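# Right a leaning reagent bottle and close the cabinet

## Task

Inside the cabinet, one glass reagent bottle has slid forward and rests against the back of the closed door. Make every bottle stand upright entirely on the shelf, then close the door. No bottle may drop more than a few centimetres or break.

## Robot and tools

Robot: two seven-joint arms, left_arm and right_arm, each ending in a two-finger gripper. Base positions in the scene frame: left_arm (+0.037, +0.349, 0) m, right_arm (-0.022, -0.401, 0) m, both facing roughly +x (quat_wxyz near identity). A two-camera stand is fixed to the floor behind the arms.

Frames: the scene frame has its origin at table-top height, halfway between the nominal bases, +x pointing out over the table, +y toward left_arm, +z up (arm names do not match image sides). Reported hand positions, orientations, velocities and Hand targets are in each arm's own base frame. Table and fixed cameras use the scene frame. Motion offsets run along the current Hand target's own axes. On the gripper, fingers extend along its +z and separate along its y. end_effector_position is the spot between closed pads, about 2 cm short of the fingertips; when closing, the tips advance roughly 10 mm along +z, mostly while the pads are more than 40 mm apart.

Row layout (shared by execute_actions and move): 14 numbers, each in [-1, 1], always both arms: left_arm dx, dy, dz, rx, ry, rz, opening, then right_arm in the same order. The six pose numbers are offsets, not poses: measured from that arm's Hand target at the start of the action or move, along the Hand target's axes. Scale: 1.0 = 0.6 m for dx/dy/dz or 180 degrees; rx, ry, rz form one rotation vector. opening is absolute: +1 fully open (0.084 m), -1 closed. Six zeros means no new pose request for that arm; its opening must still be given every time, since 0 there means half open.

execute_actions(actions, cameras): actions is a list of actions; each action is a table of up to 15 rows, one row per 1/30 s step; a shorter table repeats its final row to step 15. All rows of one action count from that action's starting Hand target, so sending the same offset again moves further. cameras: list of names, ["all"], or []; by default images appear only for an empty actions list. An empty list also shows the scene number and fields other results may omit.

move(target, speed, blend, opening_speed, blocking, cameras): straight-line path for each gripper. target is one row or a list of up to 15 rows, every row an offset from the same starting Hand targets (not chained). speed: m/s, 0.002 to 1, default 0.25, turning rate limit twice that in rad/s; one value or one per target. blend: corner rounding in m per target, default 0 (stop at each). opening_speed: rate on the -1..+1 scale per second, at least 0.2. blocking=false returns after about 0.5 s while the move continues. The whole move is capped at 10 s. Paths ignore obstacles and the other arm; grippers lag and stray more at high speed, especially with a nearly straight arm. The first target's opening is sent at once; later targets' openings are applied on arrival, pausing both arms. The result adds a "move:" line: done, off_target, moving, held or fault, plus limits=paced (pose clipped) or limits=held (steps withheld by a check, including the clearance check between arms).

wait(seconds 0 to 3600): lets time pass without new commands; returns early if a running move finishes. stop(): brakes the running move (braking needs distance). zoom_image(camera, region [x0, y0, x1, y1] pixels, at most 504 wide and high): closer look at that camera's latest image. clear_fault(arm): clears a reported torque fault on left_arm or right_arm. finished_scene(scene): ends the current scene for good; the goal must hold with the robot idle.

Results: Hand target (last commanded pose after clipping), end_effector_position (m), end_effector_quat_wxyz, velocities (m/s, rad/s; omitted when joints are still), Joint positions (last number = finger opening in m), joint torques (positive toward larger joint value; noisy, offset, nonzero in free air), grip_measured, Tool commands, step readings of positions during actions, plus MOTOR HOT, FAULT or OVER-TEMPERATURE FAULT lines. Joint ranges (rad): waist -6.283 to 6.283, shoulder -2.059 to 2.094, upper arm roll -6.283 to 6.283, elbow -0.192 to 3.927 (straight 2.742), forearm roll -6.283 to 6.283, wrist pitch -1.693 to 3.142, wrist roll -6.283 to 6.283.

Control notes: each step the commanded orientation is limited to 32 degrees from the measured one. A gripper can stop short of its Hand target; add the remaining distance as an offset. A blocked arm keeps pushing; to release, command the target back behind the gripper. Large turns may swing the elbow.

Gripping: empty fingers read up to about 0.024 below the command. To hold, command about 0.03 under the opening where the fingers first touched (less for a gentler hold); about 24 N per pad up to roughly 6 cm wide; wider objects may slip.

Avoid: letting glass bottles fall more than a few centimetres, anything leaving the table, slamming the door, fast or hard hits, and any contact between the arms (including one gripper closing on the other's fingers). Torque faults trigger at contact torques (N m) of waist 42.7, shoulder 42.9, upper arm roll 27.3, elbow 27.3, forearm roll 27.3, wrist pitch 14.7, wrist roll 15.3, or after 1 s pinned at a torque limit; the arm then halts until clear_fault. Heavy loads, outstretched arms and pushing at unreachable poses heat motors: warning at 65 °C, brakes for 30 to 60 s at 80 °C.

Cameras: cam_head_left, cam_head_right, cam_high, cam_low, cam_left_wrist, cam_right_wrist, all 672x504, with OpenCV-style calibration supplied; wrist camera poses follow their arms.

Each tool is called after "Call:" in YAML: its name, and indented under it one key for each argument.

## Session

Call:
execute_actions:
  actions: []

Scene clock: 0.00 s.
left_arm: end_effector_position=(+0.2282, -0.1631, +0.3302) grip_measured=+0.99 end_effector_quat_wxyz=(-0.599, -0.044, +0.791, -0.122) | right_arm: end_effector_position=(+0.3717, -0.0231, +0.1122) grip_measured=+1.00 end_effector_quat_wxyz=(-0.021, -0.563, +0.826, +0.007)
Joint positions: left_arm=[-2.151 -0.52 1.791 1.224 -0.408 2.096 2.393 0.084] | right_arm=[-0.249 -0.123 0.194 0.63 0.014 0.794 1.878 0.084]
Joint velocities: within noise
Joint torques (N m): no reading
Hand target: left_arm +0.2282, -0.1631, +0.3302; -0.599, -0.044, +0.791, -0.122 | right_arm +0.3717, -0.0231, +0.1122; -0.021, -0.563, +0.826, +0.007
Tool commands: left_gripper/opening=+1.0 right_gripper/opening=+1.0

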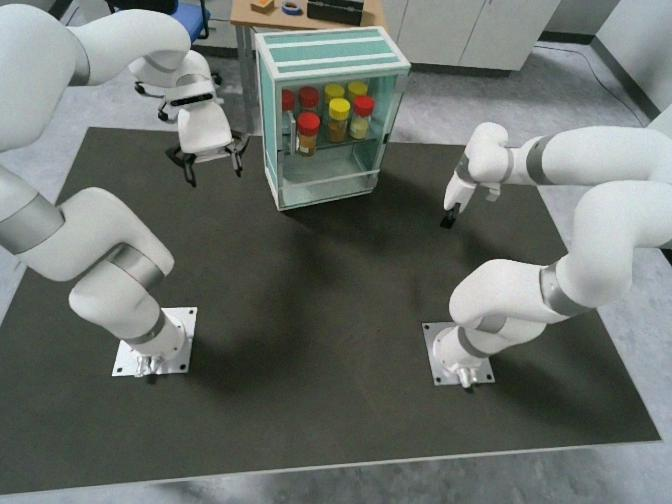

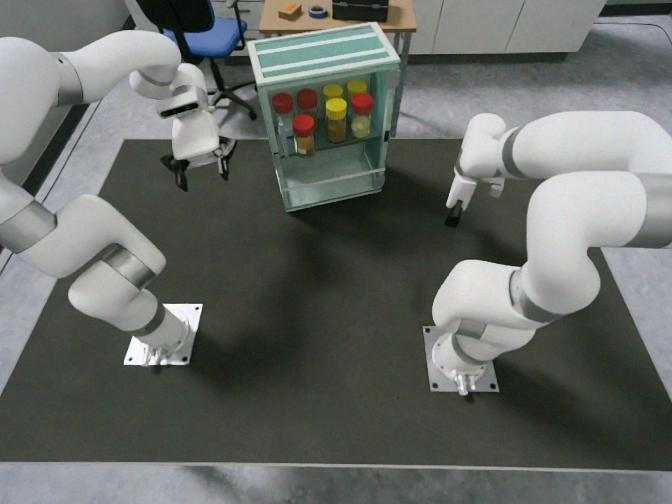

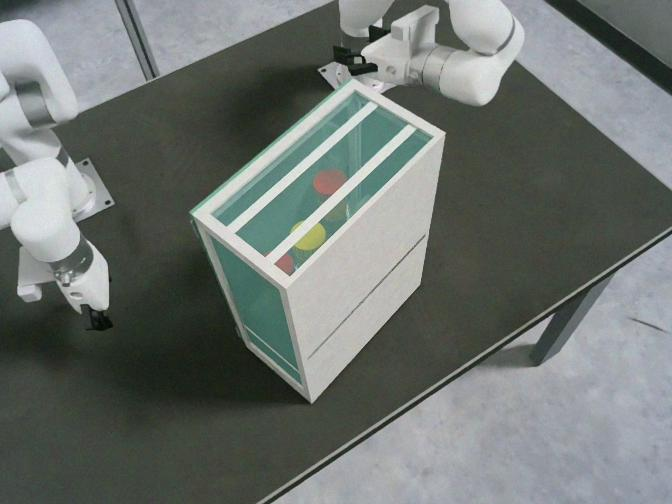

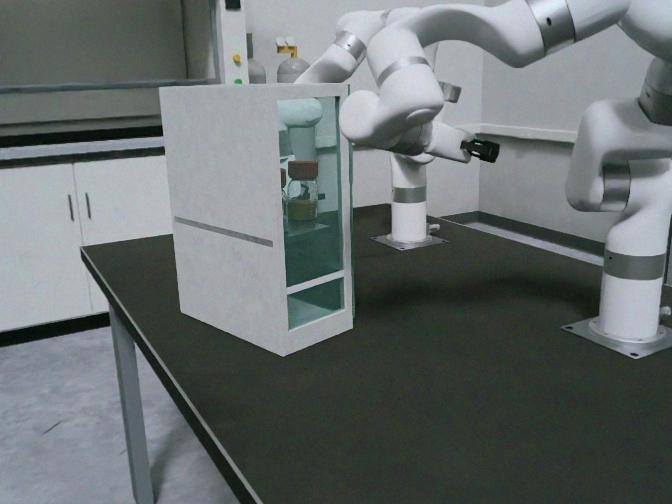

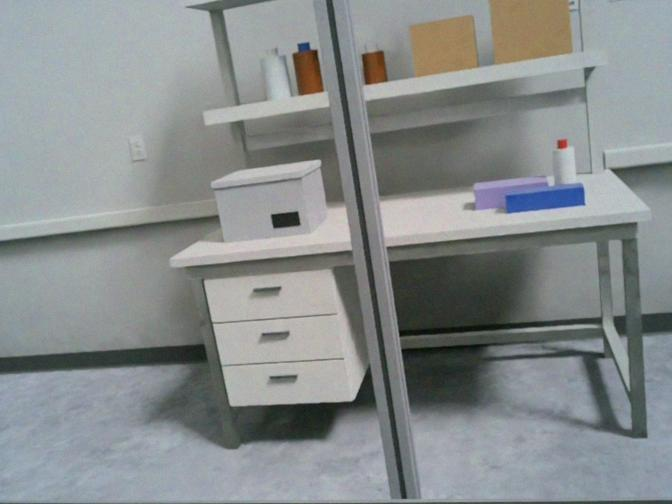

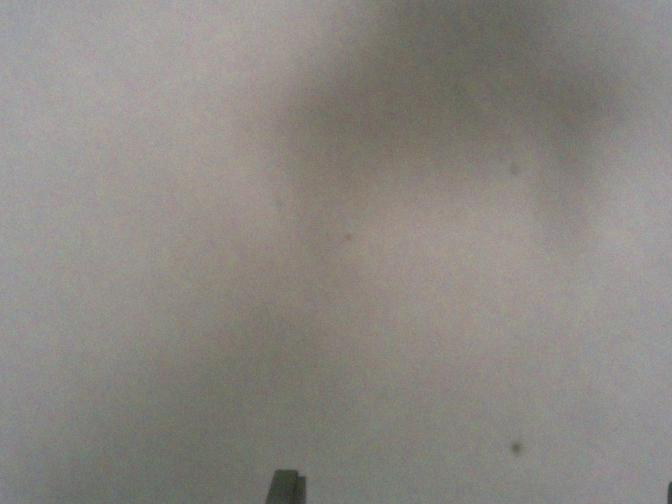

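Call:
zoom_image:
  camera: "cam_head_left"
  region: [230, 10, 430, 220]

Call:
zoom_image:
  camera: "cam_head_right"
  region: [230, 10, 430, 220]

Call:
zoom_image:
  camera: "cam_low"
  region: [150, 70, 380, 370]

Call:
zoom_image:
  camera: "cam_high"
  region: [170, 60, 460, 420]

Scaled by 2.400 from the camera's image (finer frame: 960x720).

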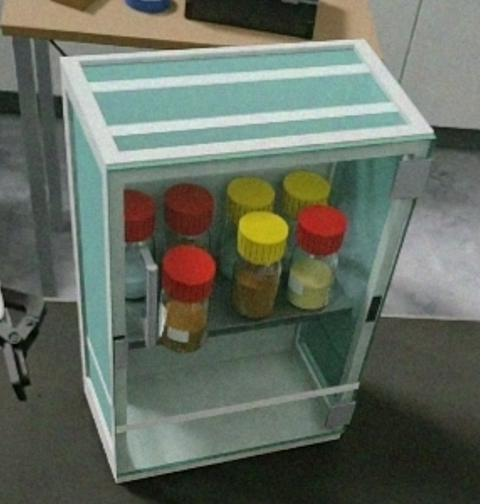

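Scaled by 2.400 from the camera's image (finer frame: 960x720).

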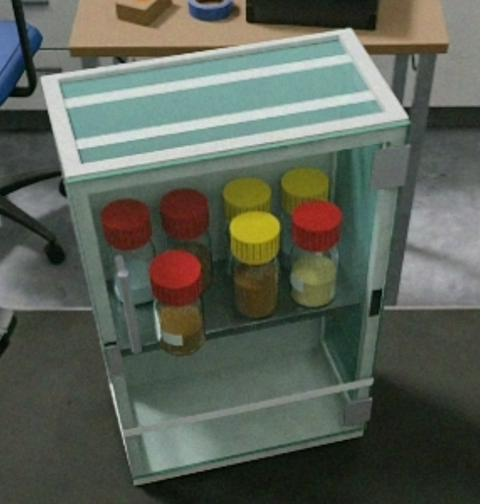

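Scaled by 1.680 from the camera's image (finer frame: 960x720).

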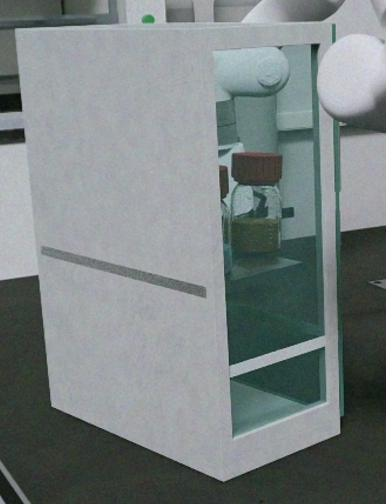

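Scaled by 1.400 from the camera's image (finer frame: 960x720).

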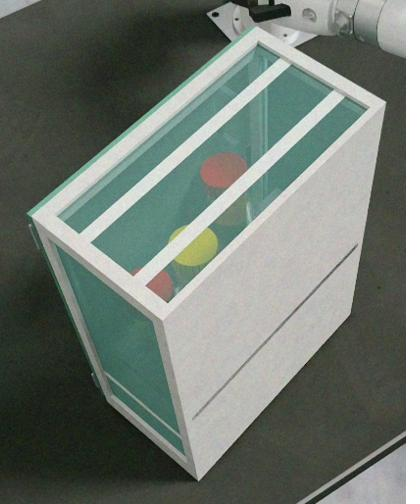

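Call:
move:
  target: [0,0,0,0,0,0,1,-0.544,0.2485,-0.328,0.119,-0.501,0.105,1]
  cameras: ["cam_right_wrist","cam_head_right","cam_high"]

Scene clock: 14.10 s.
left_arm: end_effector_position=(+0.2282, -0.1631, +0.3302) grip_measured=+0.99 end_effector_quat_wxyz=(-0.599, -0.044, +0.791, -0.122) | right_arm: end_effector_position=(+0.3606, +0.3375, +0.3056) grip_measured=+1.00 end_effector_quat_wxyz=(+0.657, -0.259, +0.659, +0.259)
Joint positions: left_arm=[-2.151 -0.52 1.791 1.224 -0.408 2.096 2.393 0.084] | right_arm=[0.229 -0.445 0.541 0.438 3.106 0.749 0.25 0.084]
Joint torques (N m): left_arm=[0.1 8.84 -11.93 13.41 -1.77 1.13 0.22] | right_arm=[-4.59 -1.51 -1.06 19.97 1.62 3.43 -1.89]
Hand target: left_arm +0.2282, -0.1631, +0.3302; -0.599, -0.044, +0.791, -0.122 | right_arm +0.3606, +0.3375, +0.3055; +0.657, -0.259, +0.659, +0.259
Off the commanded pose: left_arm 0.000 m, 0 deg | right_arm 0.000 m, 0 deg.
move: done
cam_right_wrist: T_world_to_cam=[[-0.67246, 0.73994, -0.01726, 0.02969], [-0.00305, 0.02055, 0.99978, -0.24101], [0.74013, 0.67236, -0.01157, -0.35958]] pos_world=[0.28537, 0.22476, 0.23731]
Images, in order (width x height): cam_head_right 672x504, cam_high 672x504, cam_right_wrist 672x504.

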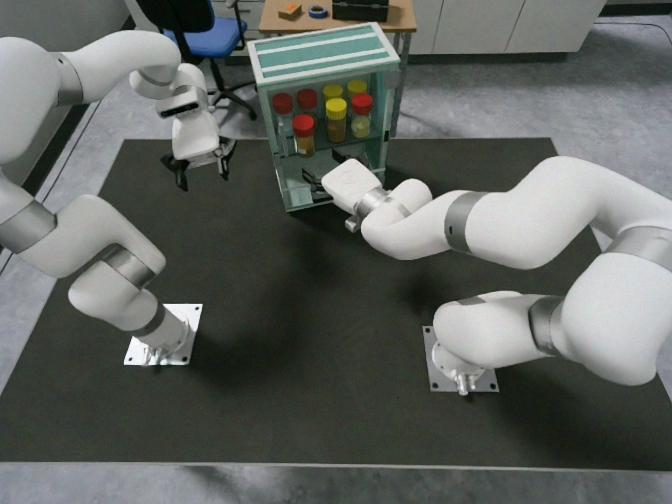

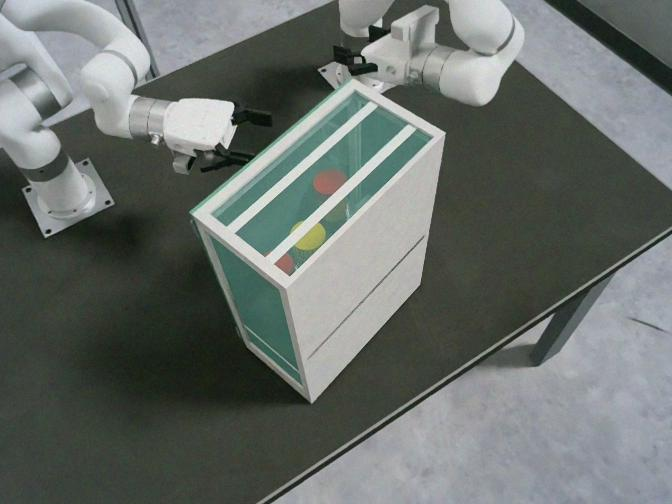

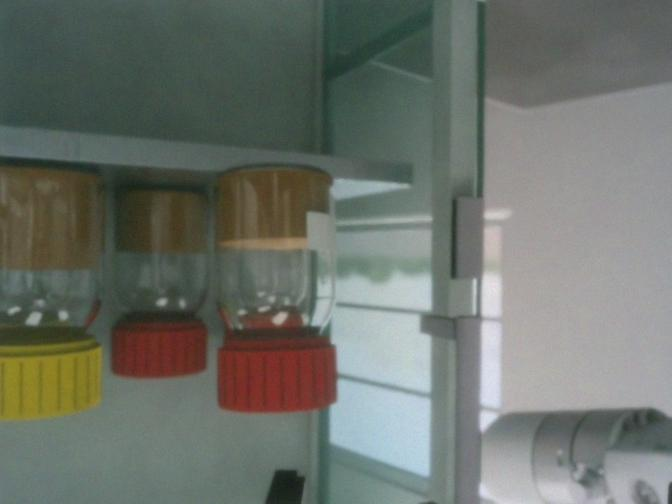

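Call:
zoom_image:
  camera: "cam_head_right"
  region: [245, 80, 345, 220]

Call:
zoom_image:
  camera: "cam_right_wrist"
  region: [200, 130, 504, 504]

Scaled by 3.600 from the camera's image (finer frame: 960x720).

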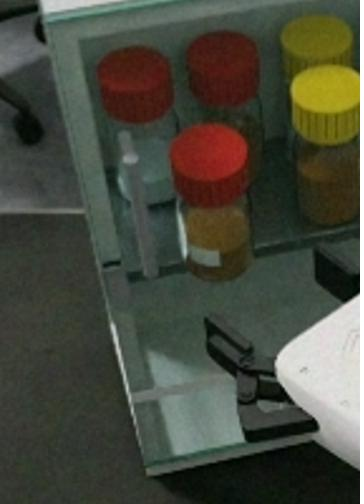

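Scaled by 1.348 from the camera's image (finer frame: 960x720).

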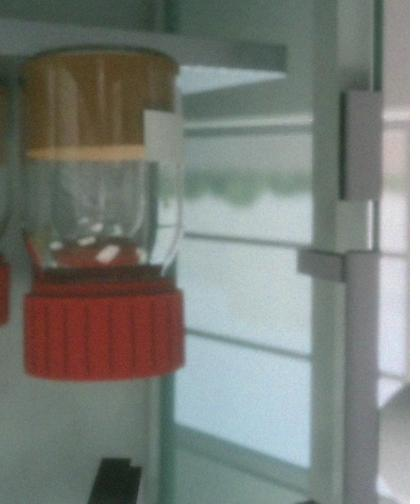

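Call:
move:
  target: [0,0,0,0,0,0,1,-0.033,0.023,0.06,0,0,0,0.4]
  speed: 0.12
  cameras: ["cam_right_wrist","cam_head_right","cam_head_left"]

Call:
zoom_image:
  camera: "cam_head_right"
  region: [245, 80, 345, 220]

Call:
zoom_image:
  camera: "cam_head_left"
  region: [245, 80, 345, 220]

Scene clock: 17.30 s.
left_arm: end_effector_position=(+0.2282, -0.1631, +0.3302) grip_measured=+0.99 end_effector_quat_wxyz=(-0.599, -0.044, +0.791, -0.122) | right_arm: end_effector_position=(+0.3776, +0.3721, +0.3253) grip_measured=+0.39 end_effector_quat_wxyz=(+0.657, -0.259, +0.659, +0.259)
Joint positions: left_arm=[-2.151 -0.52 1.791 1.224 -0.408 2.096 2.393 0.084] | right_arm=[0.209 -0.344 0.579 0.585 3.157 0.69 0.175 0.061]
Joint torques (N m): left_arm=[-0.4 8.67 -12.2 13.65 -1.73 1.35 0.26] | right_arm=[-4.21 -4.04 -0.85 21.13 1.46 0.56 -2.11]
Hand target: left_arm +0.2282, -0.1631, +0.3302; -0.599, -0.044, +0.791, -0.122 | right_arm +0.3776, +0.3721, +0.3253; +0.657, -0.259, +0.659, +0.259
Off the commanded pose: left_arm 0.000 m, 0 deg | right_arm 0.000 m, 0 deg.
move: done
cam_right_wrist: T_world_to_cam=[[-0.67246, 0.73994, -0.01726, 0.01586], [-0.00305, 0.02055, 0.99978, -0.26136], [0.74013, 0.67236, -0.01157, -0.3952]] pos_world=[0.30237, 0.25936, 0.25701]
Images, in order (width x height): cam_head_left 672x504, cam_head_right 672x504, cam_right_wrist 672x504.

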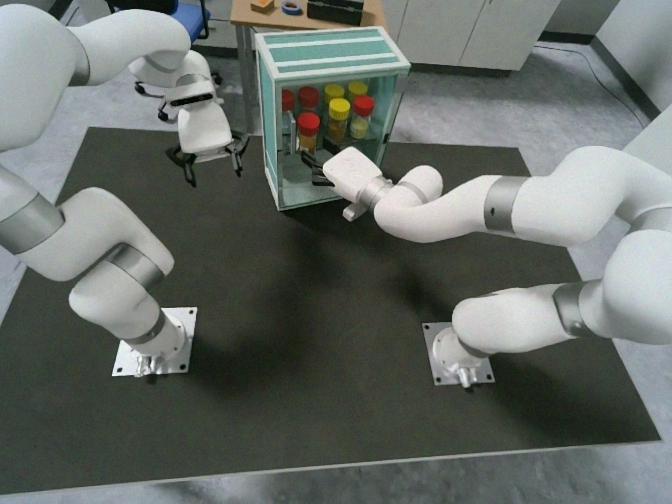

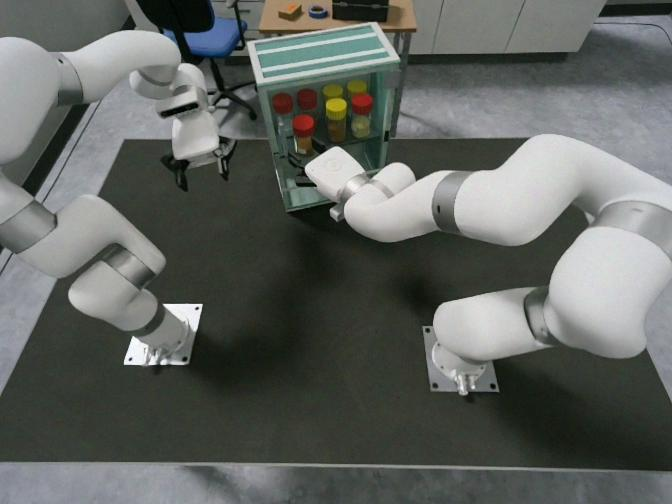

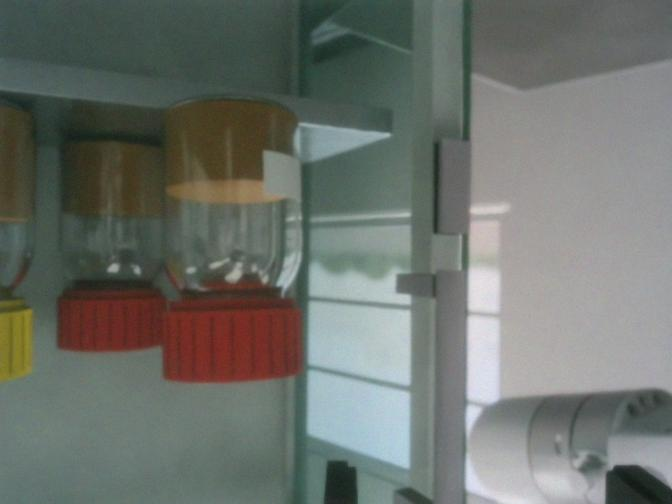

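Scaled by 3.600 from the camera's image (finer frame: 960x720).

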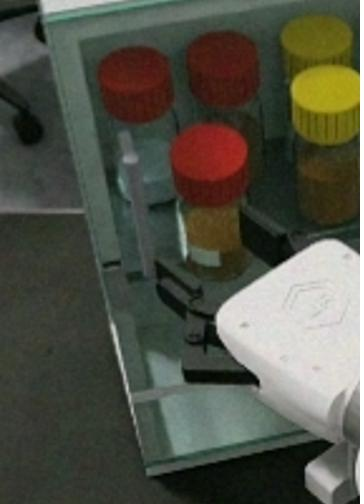

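Scaled by 3.600 from the camera's image (finer frame: 960x720).

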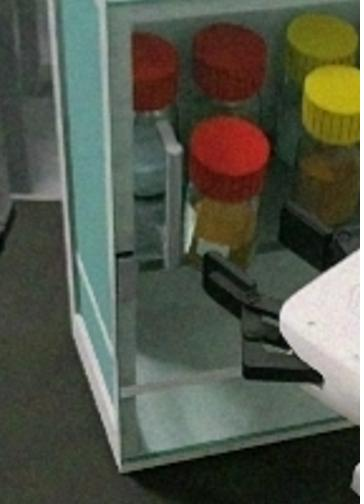

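Call:
move:
  target: [0,0,0,0,0,0,1,0,0.009,0.088,0,0,0,0.1]
  speed: 0.08
  cameras: ["cam_right_wrist","cam_head_right","cam_head_left"]

Call:
zoom_image:
  camera: "cam_head_right"
  region: [245, 80, 345, 220]

Call:
zoom_image:
  camera: "cam_head_left"
  region: [245, 80, 345, 220]

Scene clock: 19.53 s.
left_arm: end_effector_position=(+0.2282, -0.1631, +0.3302) grip_measured=+0.99 end_effector_quat_wxyz=(-0.599, -0.044, +0.791, -0.122) | right_arm: end_effector_position=(+0.4125, +0.4121, +0.3251) grip_measured=+0.09 end_effector_quat_wxyz=(+0.657, -0.259, +0.659, +0.259)
Joint positions: left_arm=[-2.151 -0.52 1.791 1.224 -0.408 2.096 2.393 0.084] | right_arm=[0.174 -0.133 0.617 0.761 3.199 0.697 0.034 0.048]
Joint torques (N m): left_arm=[0.31 8.6 -11.97 13.54 -1.69 1.17 0.52] | right_arm=[-4.62 -7.96 0.53 21.68 1.51 0.52 -2.02]
Hand target: left_arm +0.2282, -0.1631, +0.3302; -0.599, -0.044, +0.791, -0.122 | right_arm +0.4125, +0.4121, +0.3251; +0.657, -0.259, +0.659, +0.259
Off the commanded pose: left_arm 0.000 m, 0 deg | right_arm 0.000 m, 0 deg.
move: done
cam_right_wrist: T_world_to_cam=[[-0.67246, 0.73994, -0.01726, 0.00973], [-0.00305, 0.02055, 0.99978, -0.26198], [0.74013, 0.67236, -0.01157, -0.44793]] pos_world=[0.33727, 0.29936, 0.25691]
Images, in order (width x height): cam_head_left 672x504, cam_head_right 672x504, cam_right_wrist 672x504.

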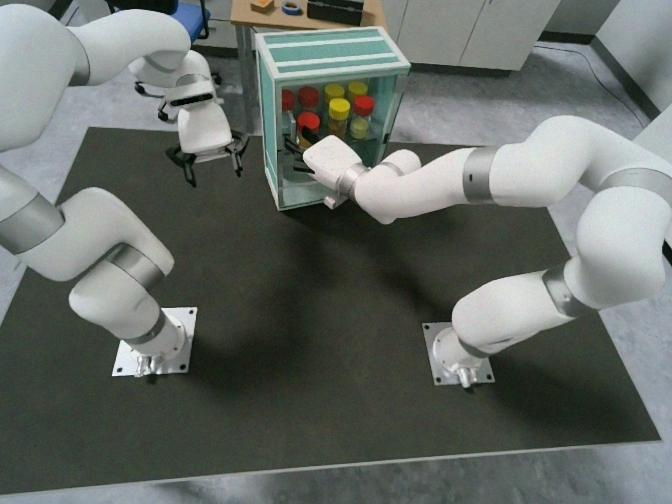

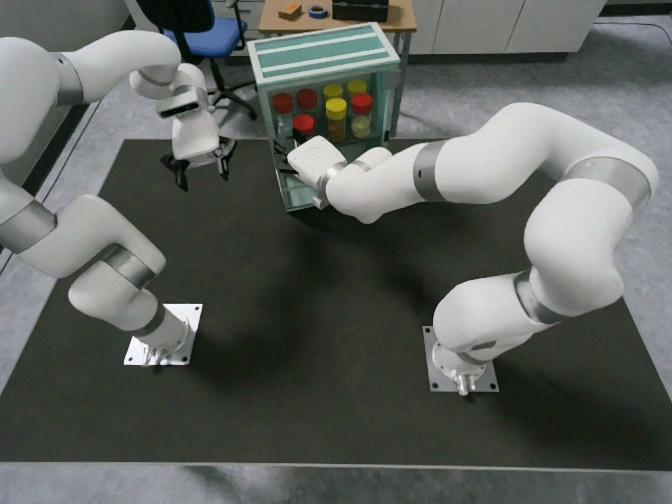

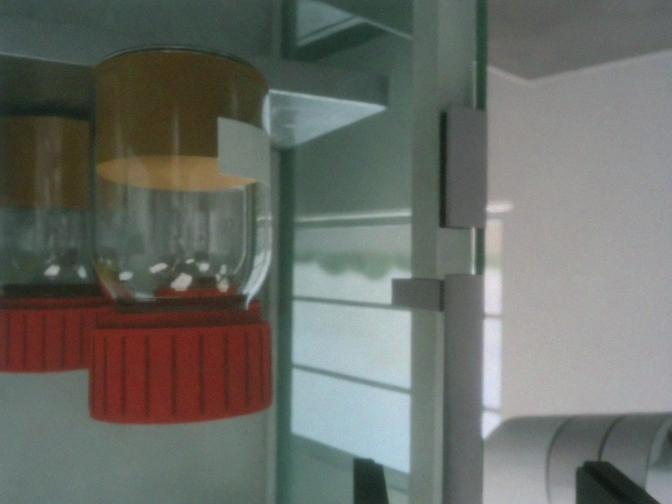

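Scaled by 3.600 from the camera's image (finer frame: 960x720).

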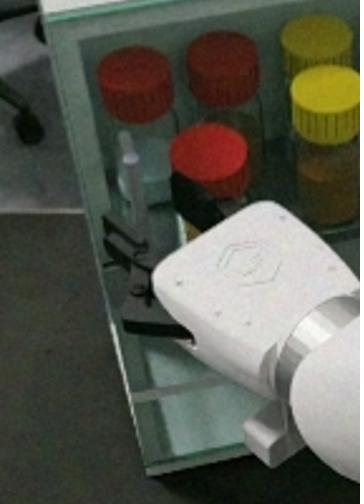

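Scaled by 3.600 from the camera's image (finer frame: 960x720).

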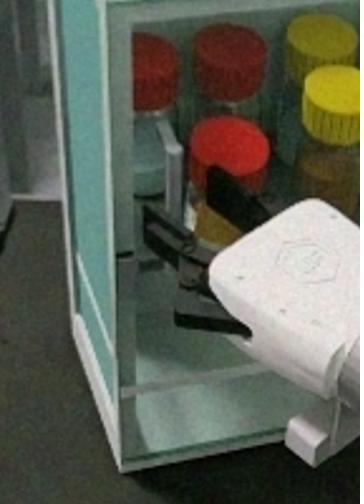

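Call:
move:
  target:
    - [0,0,0,0,0,0,1,0,-0.008,0.025,0,0,0,0.1]
    - [0,0,0,0,0,0,1,0,-0.008,0.025,0,0,0,-1]
  speed: 0.05
  opening_speed: 1
  cameras: ["cam_right_wrist"]

Scene clock: 22.27 s.
left_arm: end_effector_position=(+0.2282, -0.1631, +0.3302) grip_measured=+0.99 end_effector_quat_wxyz=(-0.599, -0.044, +0.791, -0.122) | right_arm: end_effector_position=(+0.4267, +0.4190, +0.3251) grip_measured=-0.78 end_effector_quat_wxyz=(+0.657, -0.259, +0.659, +0.259)
Joint positions: left_arm=[-2.151 -0.52 1.791 1.224 -0.408 2.096 2.393 0.084] | right_arm=[0.165 -0.074 0.616 0.812 3.187 0.695 0.009 0.01]
Joint torques (N m): left_arm=[0.25 8.51 -11.8 13.42 -1.85 1.12 0.56] | right_arm=[-13.31 -11.92 -16.95 14.67 3.81 0.48 -1.07]
Hand target: left_arm +0.2282, -0.1631, +0.3302; -0.599, -0.044, +0.791, -0.122 | right_arm +0.4268, +0.4188, +0.3251; +0.657, -0.259, +0.659, +0.259
Off the commanded pose: left_arm 0.000 m, 0 deg | right_arm 0.000 m, 0 deg.
move: done
cam_right_wrist: T_world_to_cam=[[-0.67272, 0.7397, -0.01733, 0.01435], [-0.00317, 0.02054, 0.99978, -0.26193], [0.73989, 0.67263, -0.01147, -0.4631]] pos_world=[0.35147, 0.30626, 0.25681]

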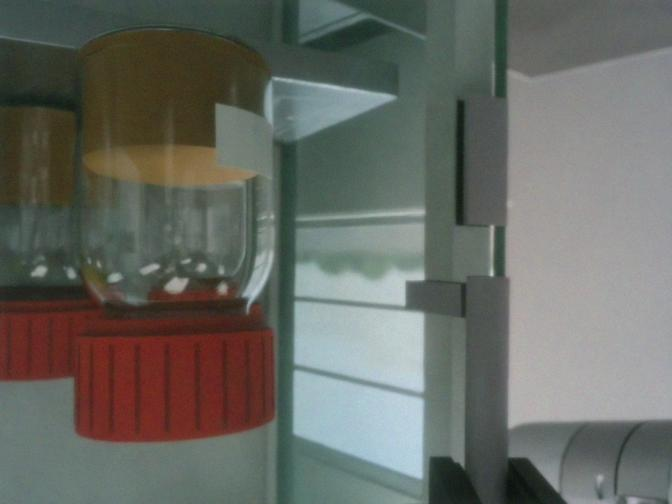

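Call:
move:
  target: [-0.175,-0.033,-0.083,0.385,0.430,-0.476,-1,0,0,0,0,0,0,-1]
  cameras: ["all"]

Scene clock: 29.90 s.
left_arm: end_effector_position=(+0.3084, -0.1781, +0.2451) grip_measured=-1.00 end_effector_quat_wxyz=(+0.701, +0.701, +0.096, +0.094) | right_arm: end_effector_position=(+0.4268, +0.4188, +0.3251) grip_measured=-0.78 end_effector_quat_wxyz=(+0.657, -0.259, +0.659, +0.259)
Joint positions: left_arm=[-1.999 0.451 2.277 0.25 -1.701 1.889 1.002 0] | right_arm=[0.165 -0.074 0.616 0.812 3.188 0.695 0.009 0.01]
Joint torques (N m): left_arm=[-3.42 5.68 8.89 8.61 -3.19 -0.06 -2.24] | right_arm=[-16.32 -21.94 -17.9 12.86 4.31 0.68 1.33]
Hand target: left_arm +0.3084, -0.1781, +0.2451; +0.701, +0.701, +0.096, +0.094 | right_arm +0.4268, +0.4188, +0.3251; +0.657, -0.259, +0.659, +0.259
Off the commanded pose: left_arm 0.000 m, 0 deg | right_arm 0.000 m, 0 deg.
move: done
cam_left_wrist: T_world_to_cam=[[-0.00836, -0.00875, 0.99993, -0.20818], [-0.96069, -0.27744, -0.01046, 0.32001], [0.27751, -0.9607, -0.00608, -0.12725]] pos_world=[0.34101, -0.03528, 0.21074]
cam_right_wrist: T_world_to_cam=[[-0.67241, 0.73998, -0.01726, 0.01435], [-0.00304, 0.02055, 0.99978, -0.26197], [0.74018, 0.67231, -0.01157, -0.46302]] pos_world=[0.35157, 0.30606, 0.25681]

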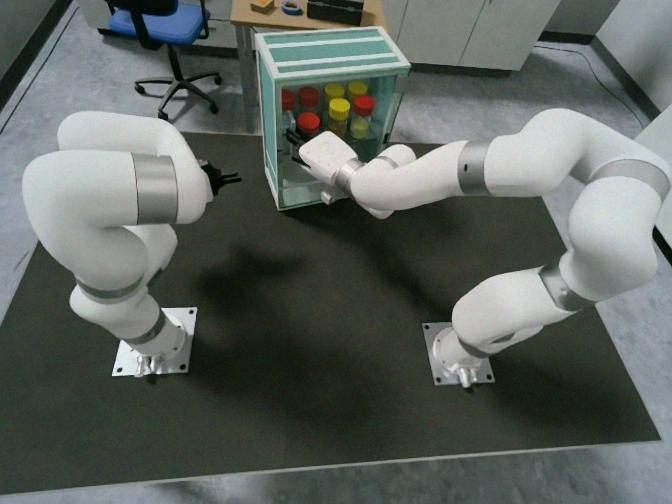

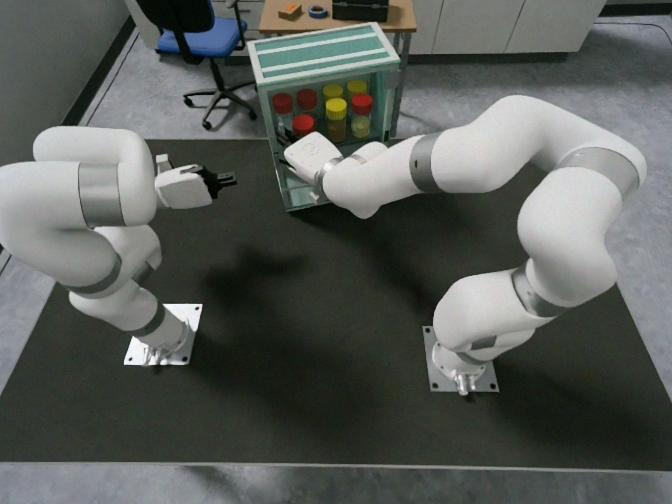

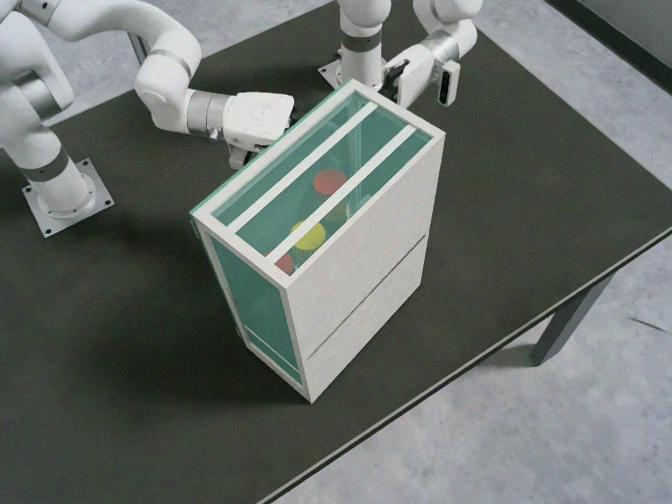

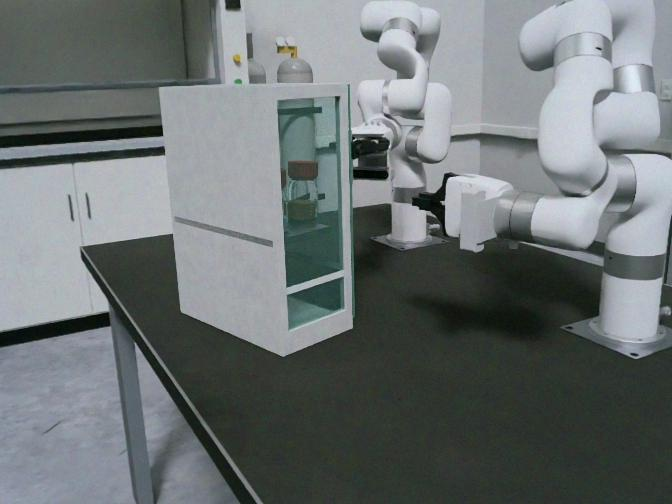

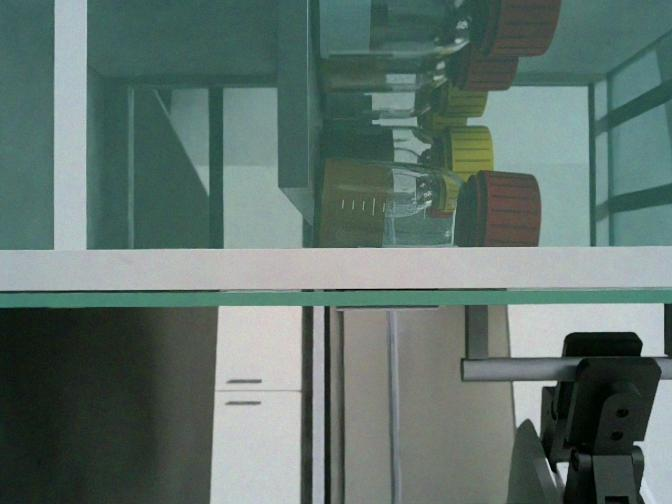

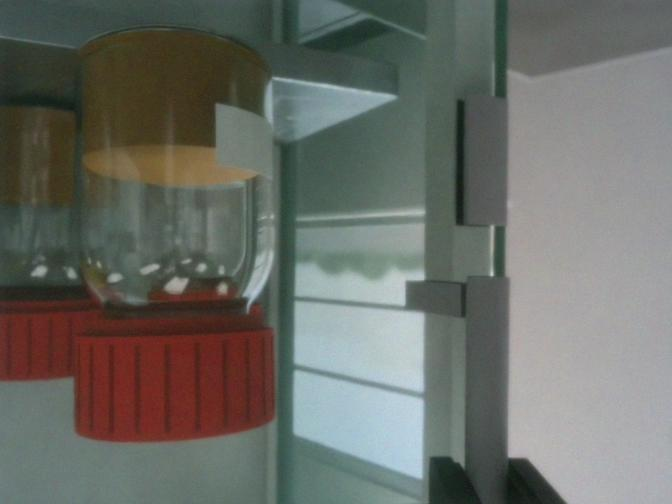

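Call:
zoom_image:
  camera: "cam_left_wrist"
  region: [260, 80, 672, 400]

Scaled by 1.223 from the camera's image (finer frame: 960x720).

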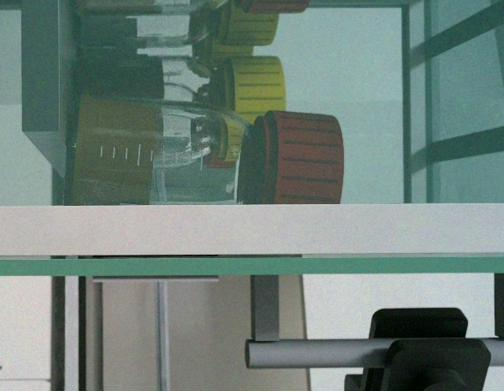

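Call:
move:
  target: [0.066,0.0167,0.134,0,0,0.5,-1,0,0.0082,-0.0248,-0.0167,0,0,-1]
  speed: 0.15
  cameras: ["cam_left_wrist","cam_right_wrist","cam_head_right","cam_head_left"]

Call:
zoom_image:
  camera: "cam_head_left"
  region: [185, 60, 385, 220]

Scene clock: 38.50 s.
left_arm: end_effector_position=(+0.3680, -0.2450, +0.2550) grip_measured=-1.00 end_effector_quat_wxyz=(+0.429, +0.564, -0.427, +0.562) | right_arm: end_effector_position=(+0.4125, +0.4123, +0.3251) grip_measured=-0.78 end_effector_quat_wxyz=(+0.650, -0.276, +0.652, +0.276)
Joint positions: left_arm=[-1.97 0.406 1.955 0.413 -1.992 1.732 2.482 0] | right_arm=[0.171 -0.132 0.601 0.759 3.088 0.704 0.117 0.01]
Joint torques (N m): left_arm=[3.79 -4.75 4.47 16.62 -2.84 -0.2 2.76] | right_arm=[-6.82 -21.41 -18.63 12.75 0.87 2.22 1.97]
Hand target: left_arm +0.3680, -0.2451, +0.2550; +0.429, +0.564, -0.427, +0.562 | right_arm +0.4125, +0.4123, +0.3251; +0.650, -0.276, +0.652, +0.276
Off the commanded pose: left_arm 0.000 m, 0 deg | right_arm 0.000 m, 0 deg.
move: done
cam_left_wrist: T_world_to_cam=[[-0.96222, -0.27206, -0.01039, 0.32593], [0.01298, -0.00774, -0.99989, 0.31882], [0.27195, -0.96225, 0.01098, -0.21068]] pos_world=[0.36677, -0.11158, 0.32448]
cam_right_wrist: T_world_to_cam=[[-0.71025, 0.70374, -0.01716, 0.04013], [-0.00405, 0.0203, 0.99979, -0.26137], [0.70394, 0.71017, -0.01157, -0.44879]] pos_world=[0.34337, 0.29579, 0.25681]
Images, in order (width x height): cam_head_left 672x504, cam_head_right 672x504, cam_left_wrist 672x504, cam_right_wrist 672x504.

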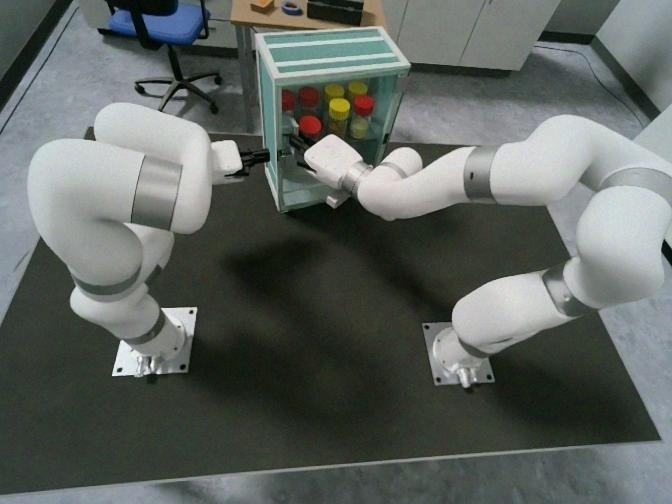

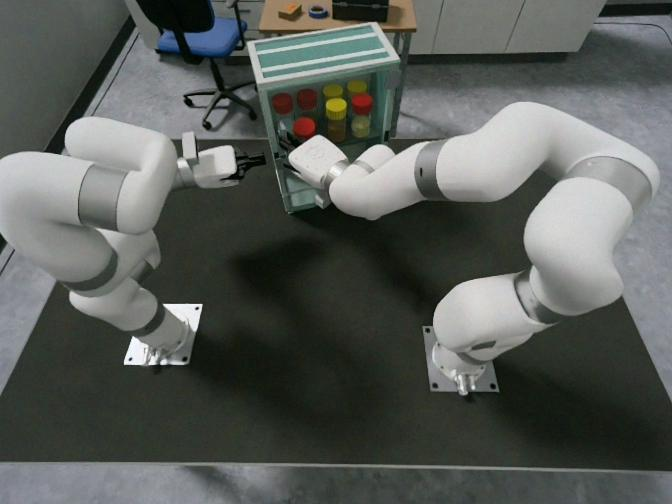

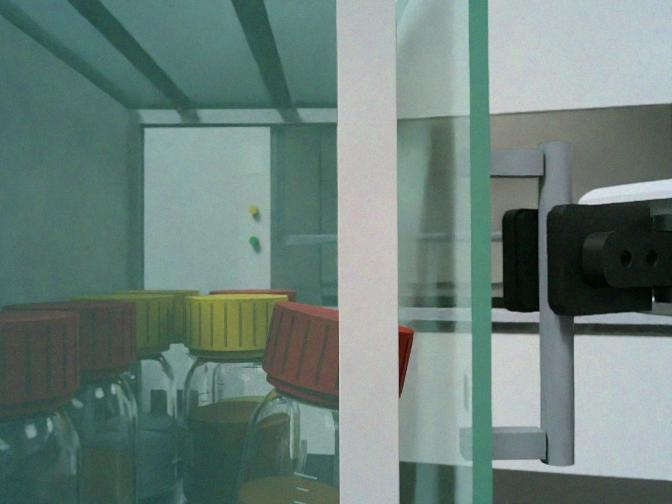

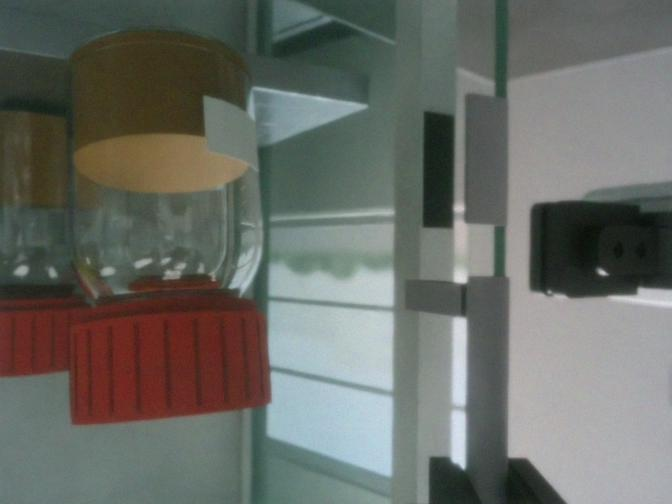

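Scaled by 2.520 from the camera's image (finer frame: 960x720).

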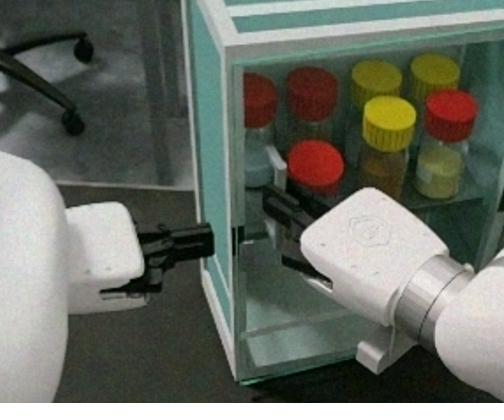

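Call:
move:
  target: [0,0,0,0,0,0,-1,0,0.0105,-0.0332,-0.0222,0,0,-1]
  speed: 0.04
  cameras: ["cam_left_wrist","cam_right_wrist","cam_head_left"]

Call:
zoom_image:
  camera: "cam_head_left"
  region: [245, 80, 345, 220]

Scene clock: 40.33 s.
left_arm: end_effector_position=(+0.3680, -0.2451, +0.2550) grip_measured=-1.00 end_effector_quat_wxyz=(+0.429, +0.564, -0.427, +0.562) | right_arm: end_effector_position=(+0.3942, +0.4023, +0.3252) grip_measured=-0.78 end_effector_quat_wxyz=(+0.640, -0.299, +0.642, +0.299)
Joint positions: left_arm=[-1.97 0.406 1.955 0.413 -1.992 1.732 2.482 0] | right_arm=[0.185 -0.208 0.572 0.686 2.954 0.73 0.254 0.01]
Joint torques (N m): left_arm=[3.97 -4.29 4.17 16.58 0.6 1.02 2.75] | right_arm=[-6.5 -19.86 -18.43 12.61 1.12 1.41 1.99]
Hand target: left_arm +0.3680, -0.2451, +0.2550; +0.429, +0.564, -0.427, +0.562 | right_arm +0.3942, +0.4023, +0.3252; +0.640, -0.299, +0.642, +0.299
Off the commanded pose: left_arm 0.000 m, 0 deg | right_arm 0.000 m, 0 deg.
move: done
cam_left_wrist: T_world_to_cam=[[-0.96222, -0.27206, -0.01039, 0.32593], [0.01298, -0.00774, -0.99989, 0.31882], [0.27195, -0.96225, 0.01098, -0.21068]] pos_world=[0.36677, -0.11158, 0.32448]
cam_right_wrist: T_world_to_cam=[[-0.75755, 0.65256, -0.01695, 0.07325], [-0.00535, 0.01975, 0.99979, -0.26062], [0.65276, 0.75748, -0.01147, -0.42764]] pos_world=[0.33324, 0.28128, 0.25691]
Images, in order (width x height): cam_head_left 672x504, cam_left_wrist 672x504, cam_right_wrist 672x504.

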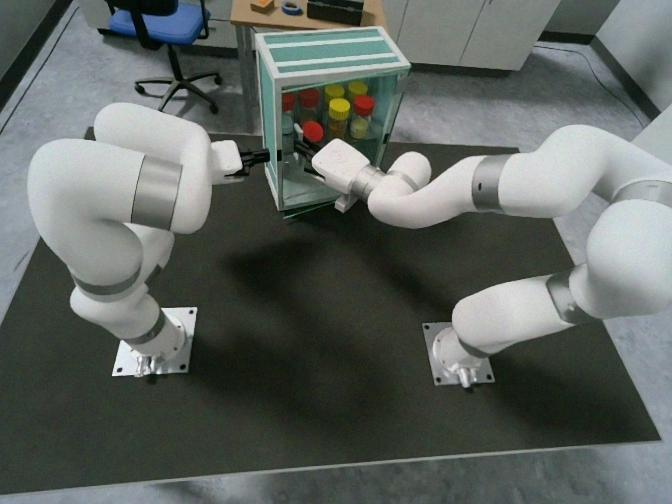

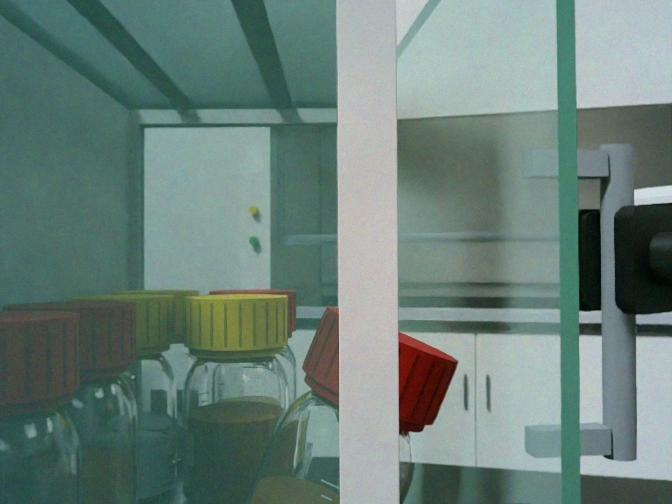

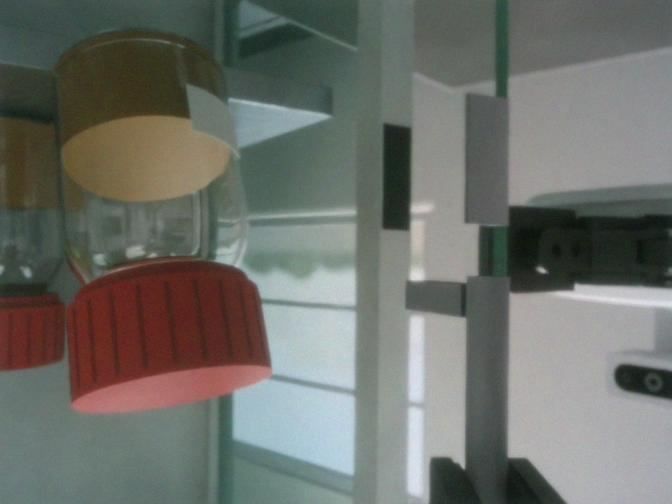

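Scaled by 3.600 from the camera's image (finer frame: 960x720).

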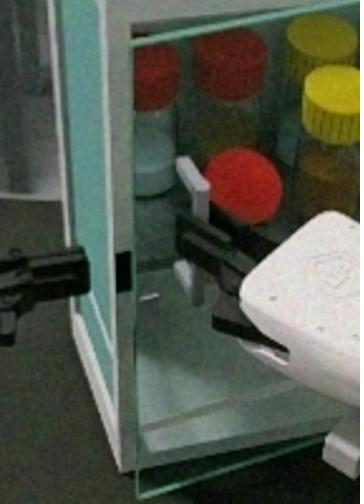

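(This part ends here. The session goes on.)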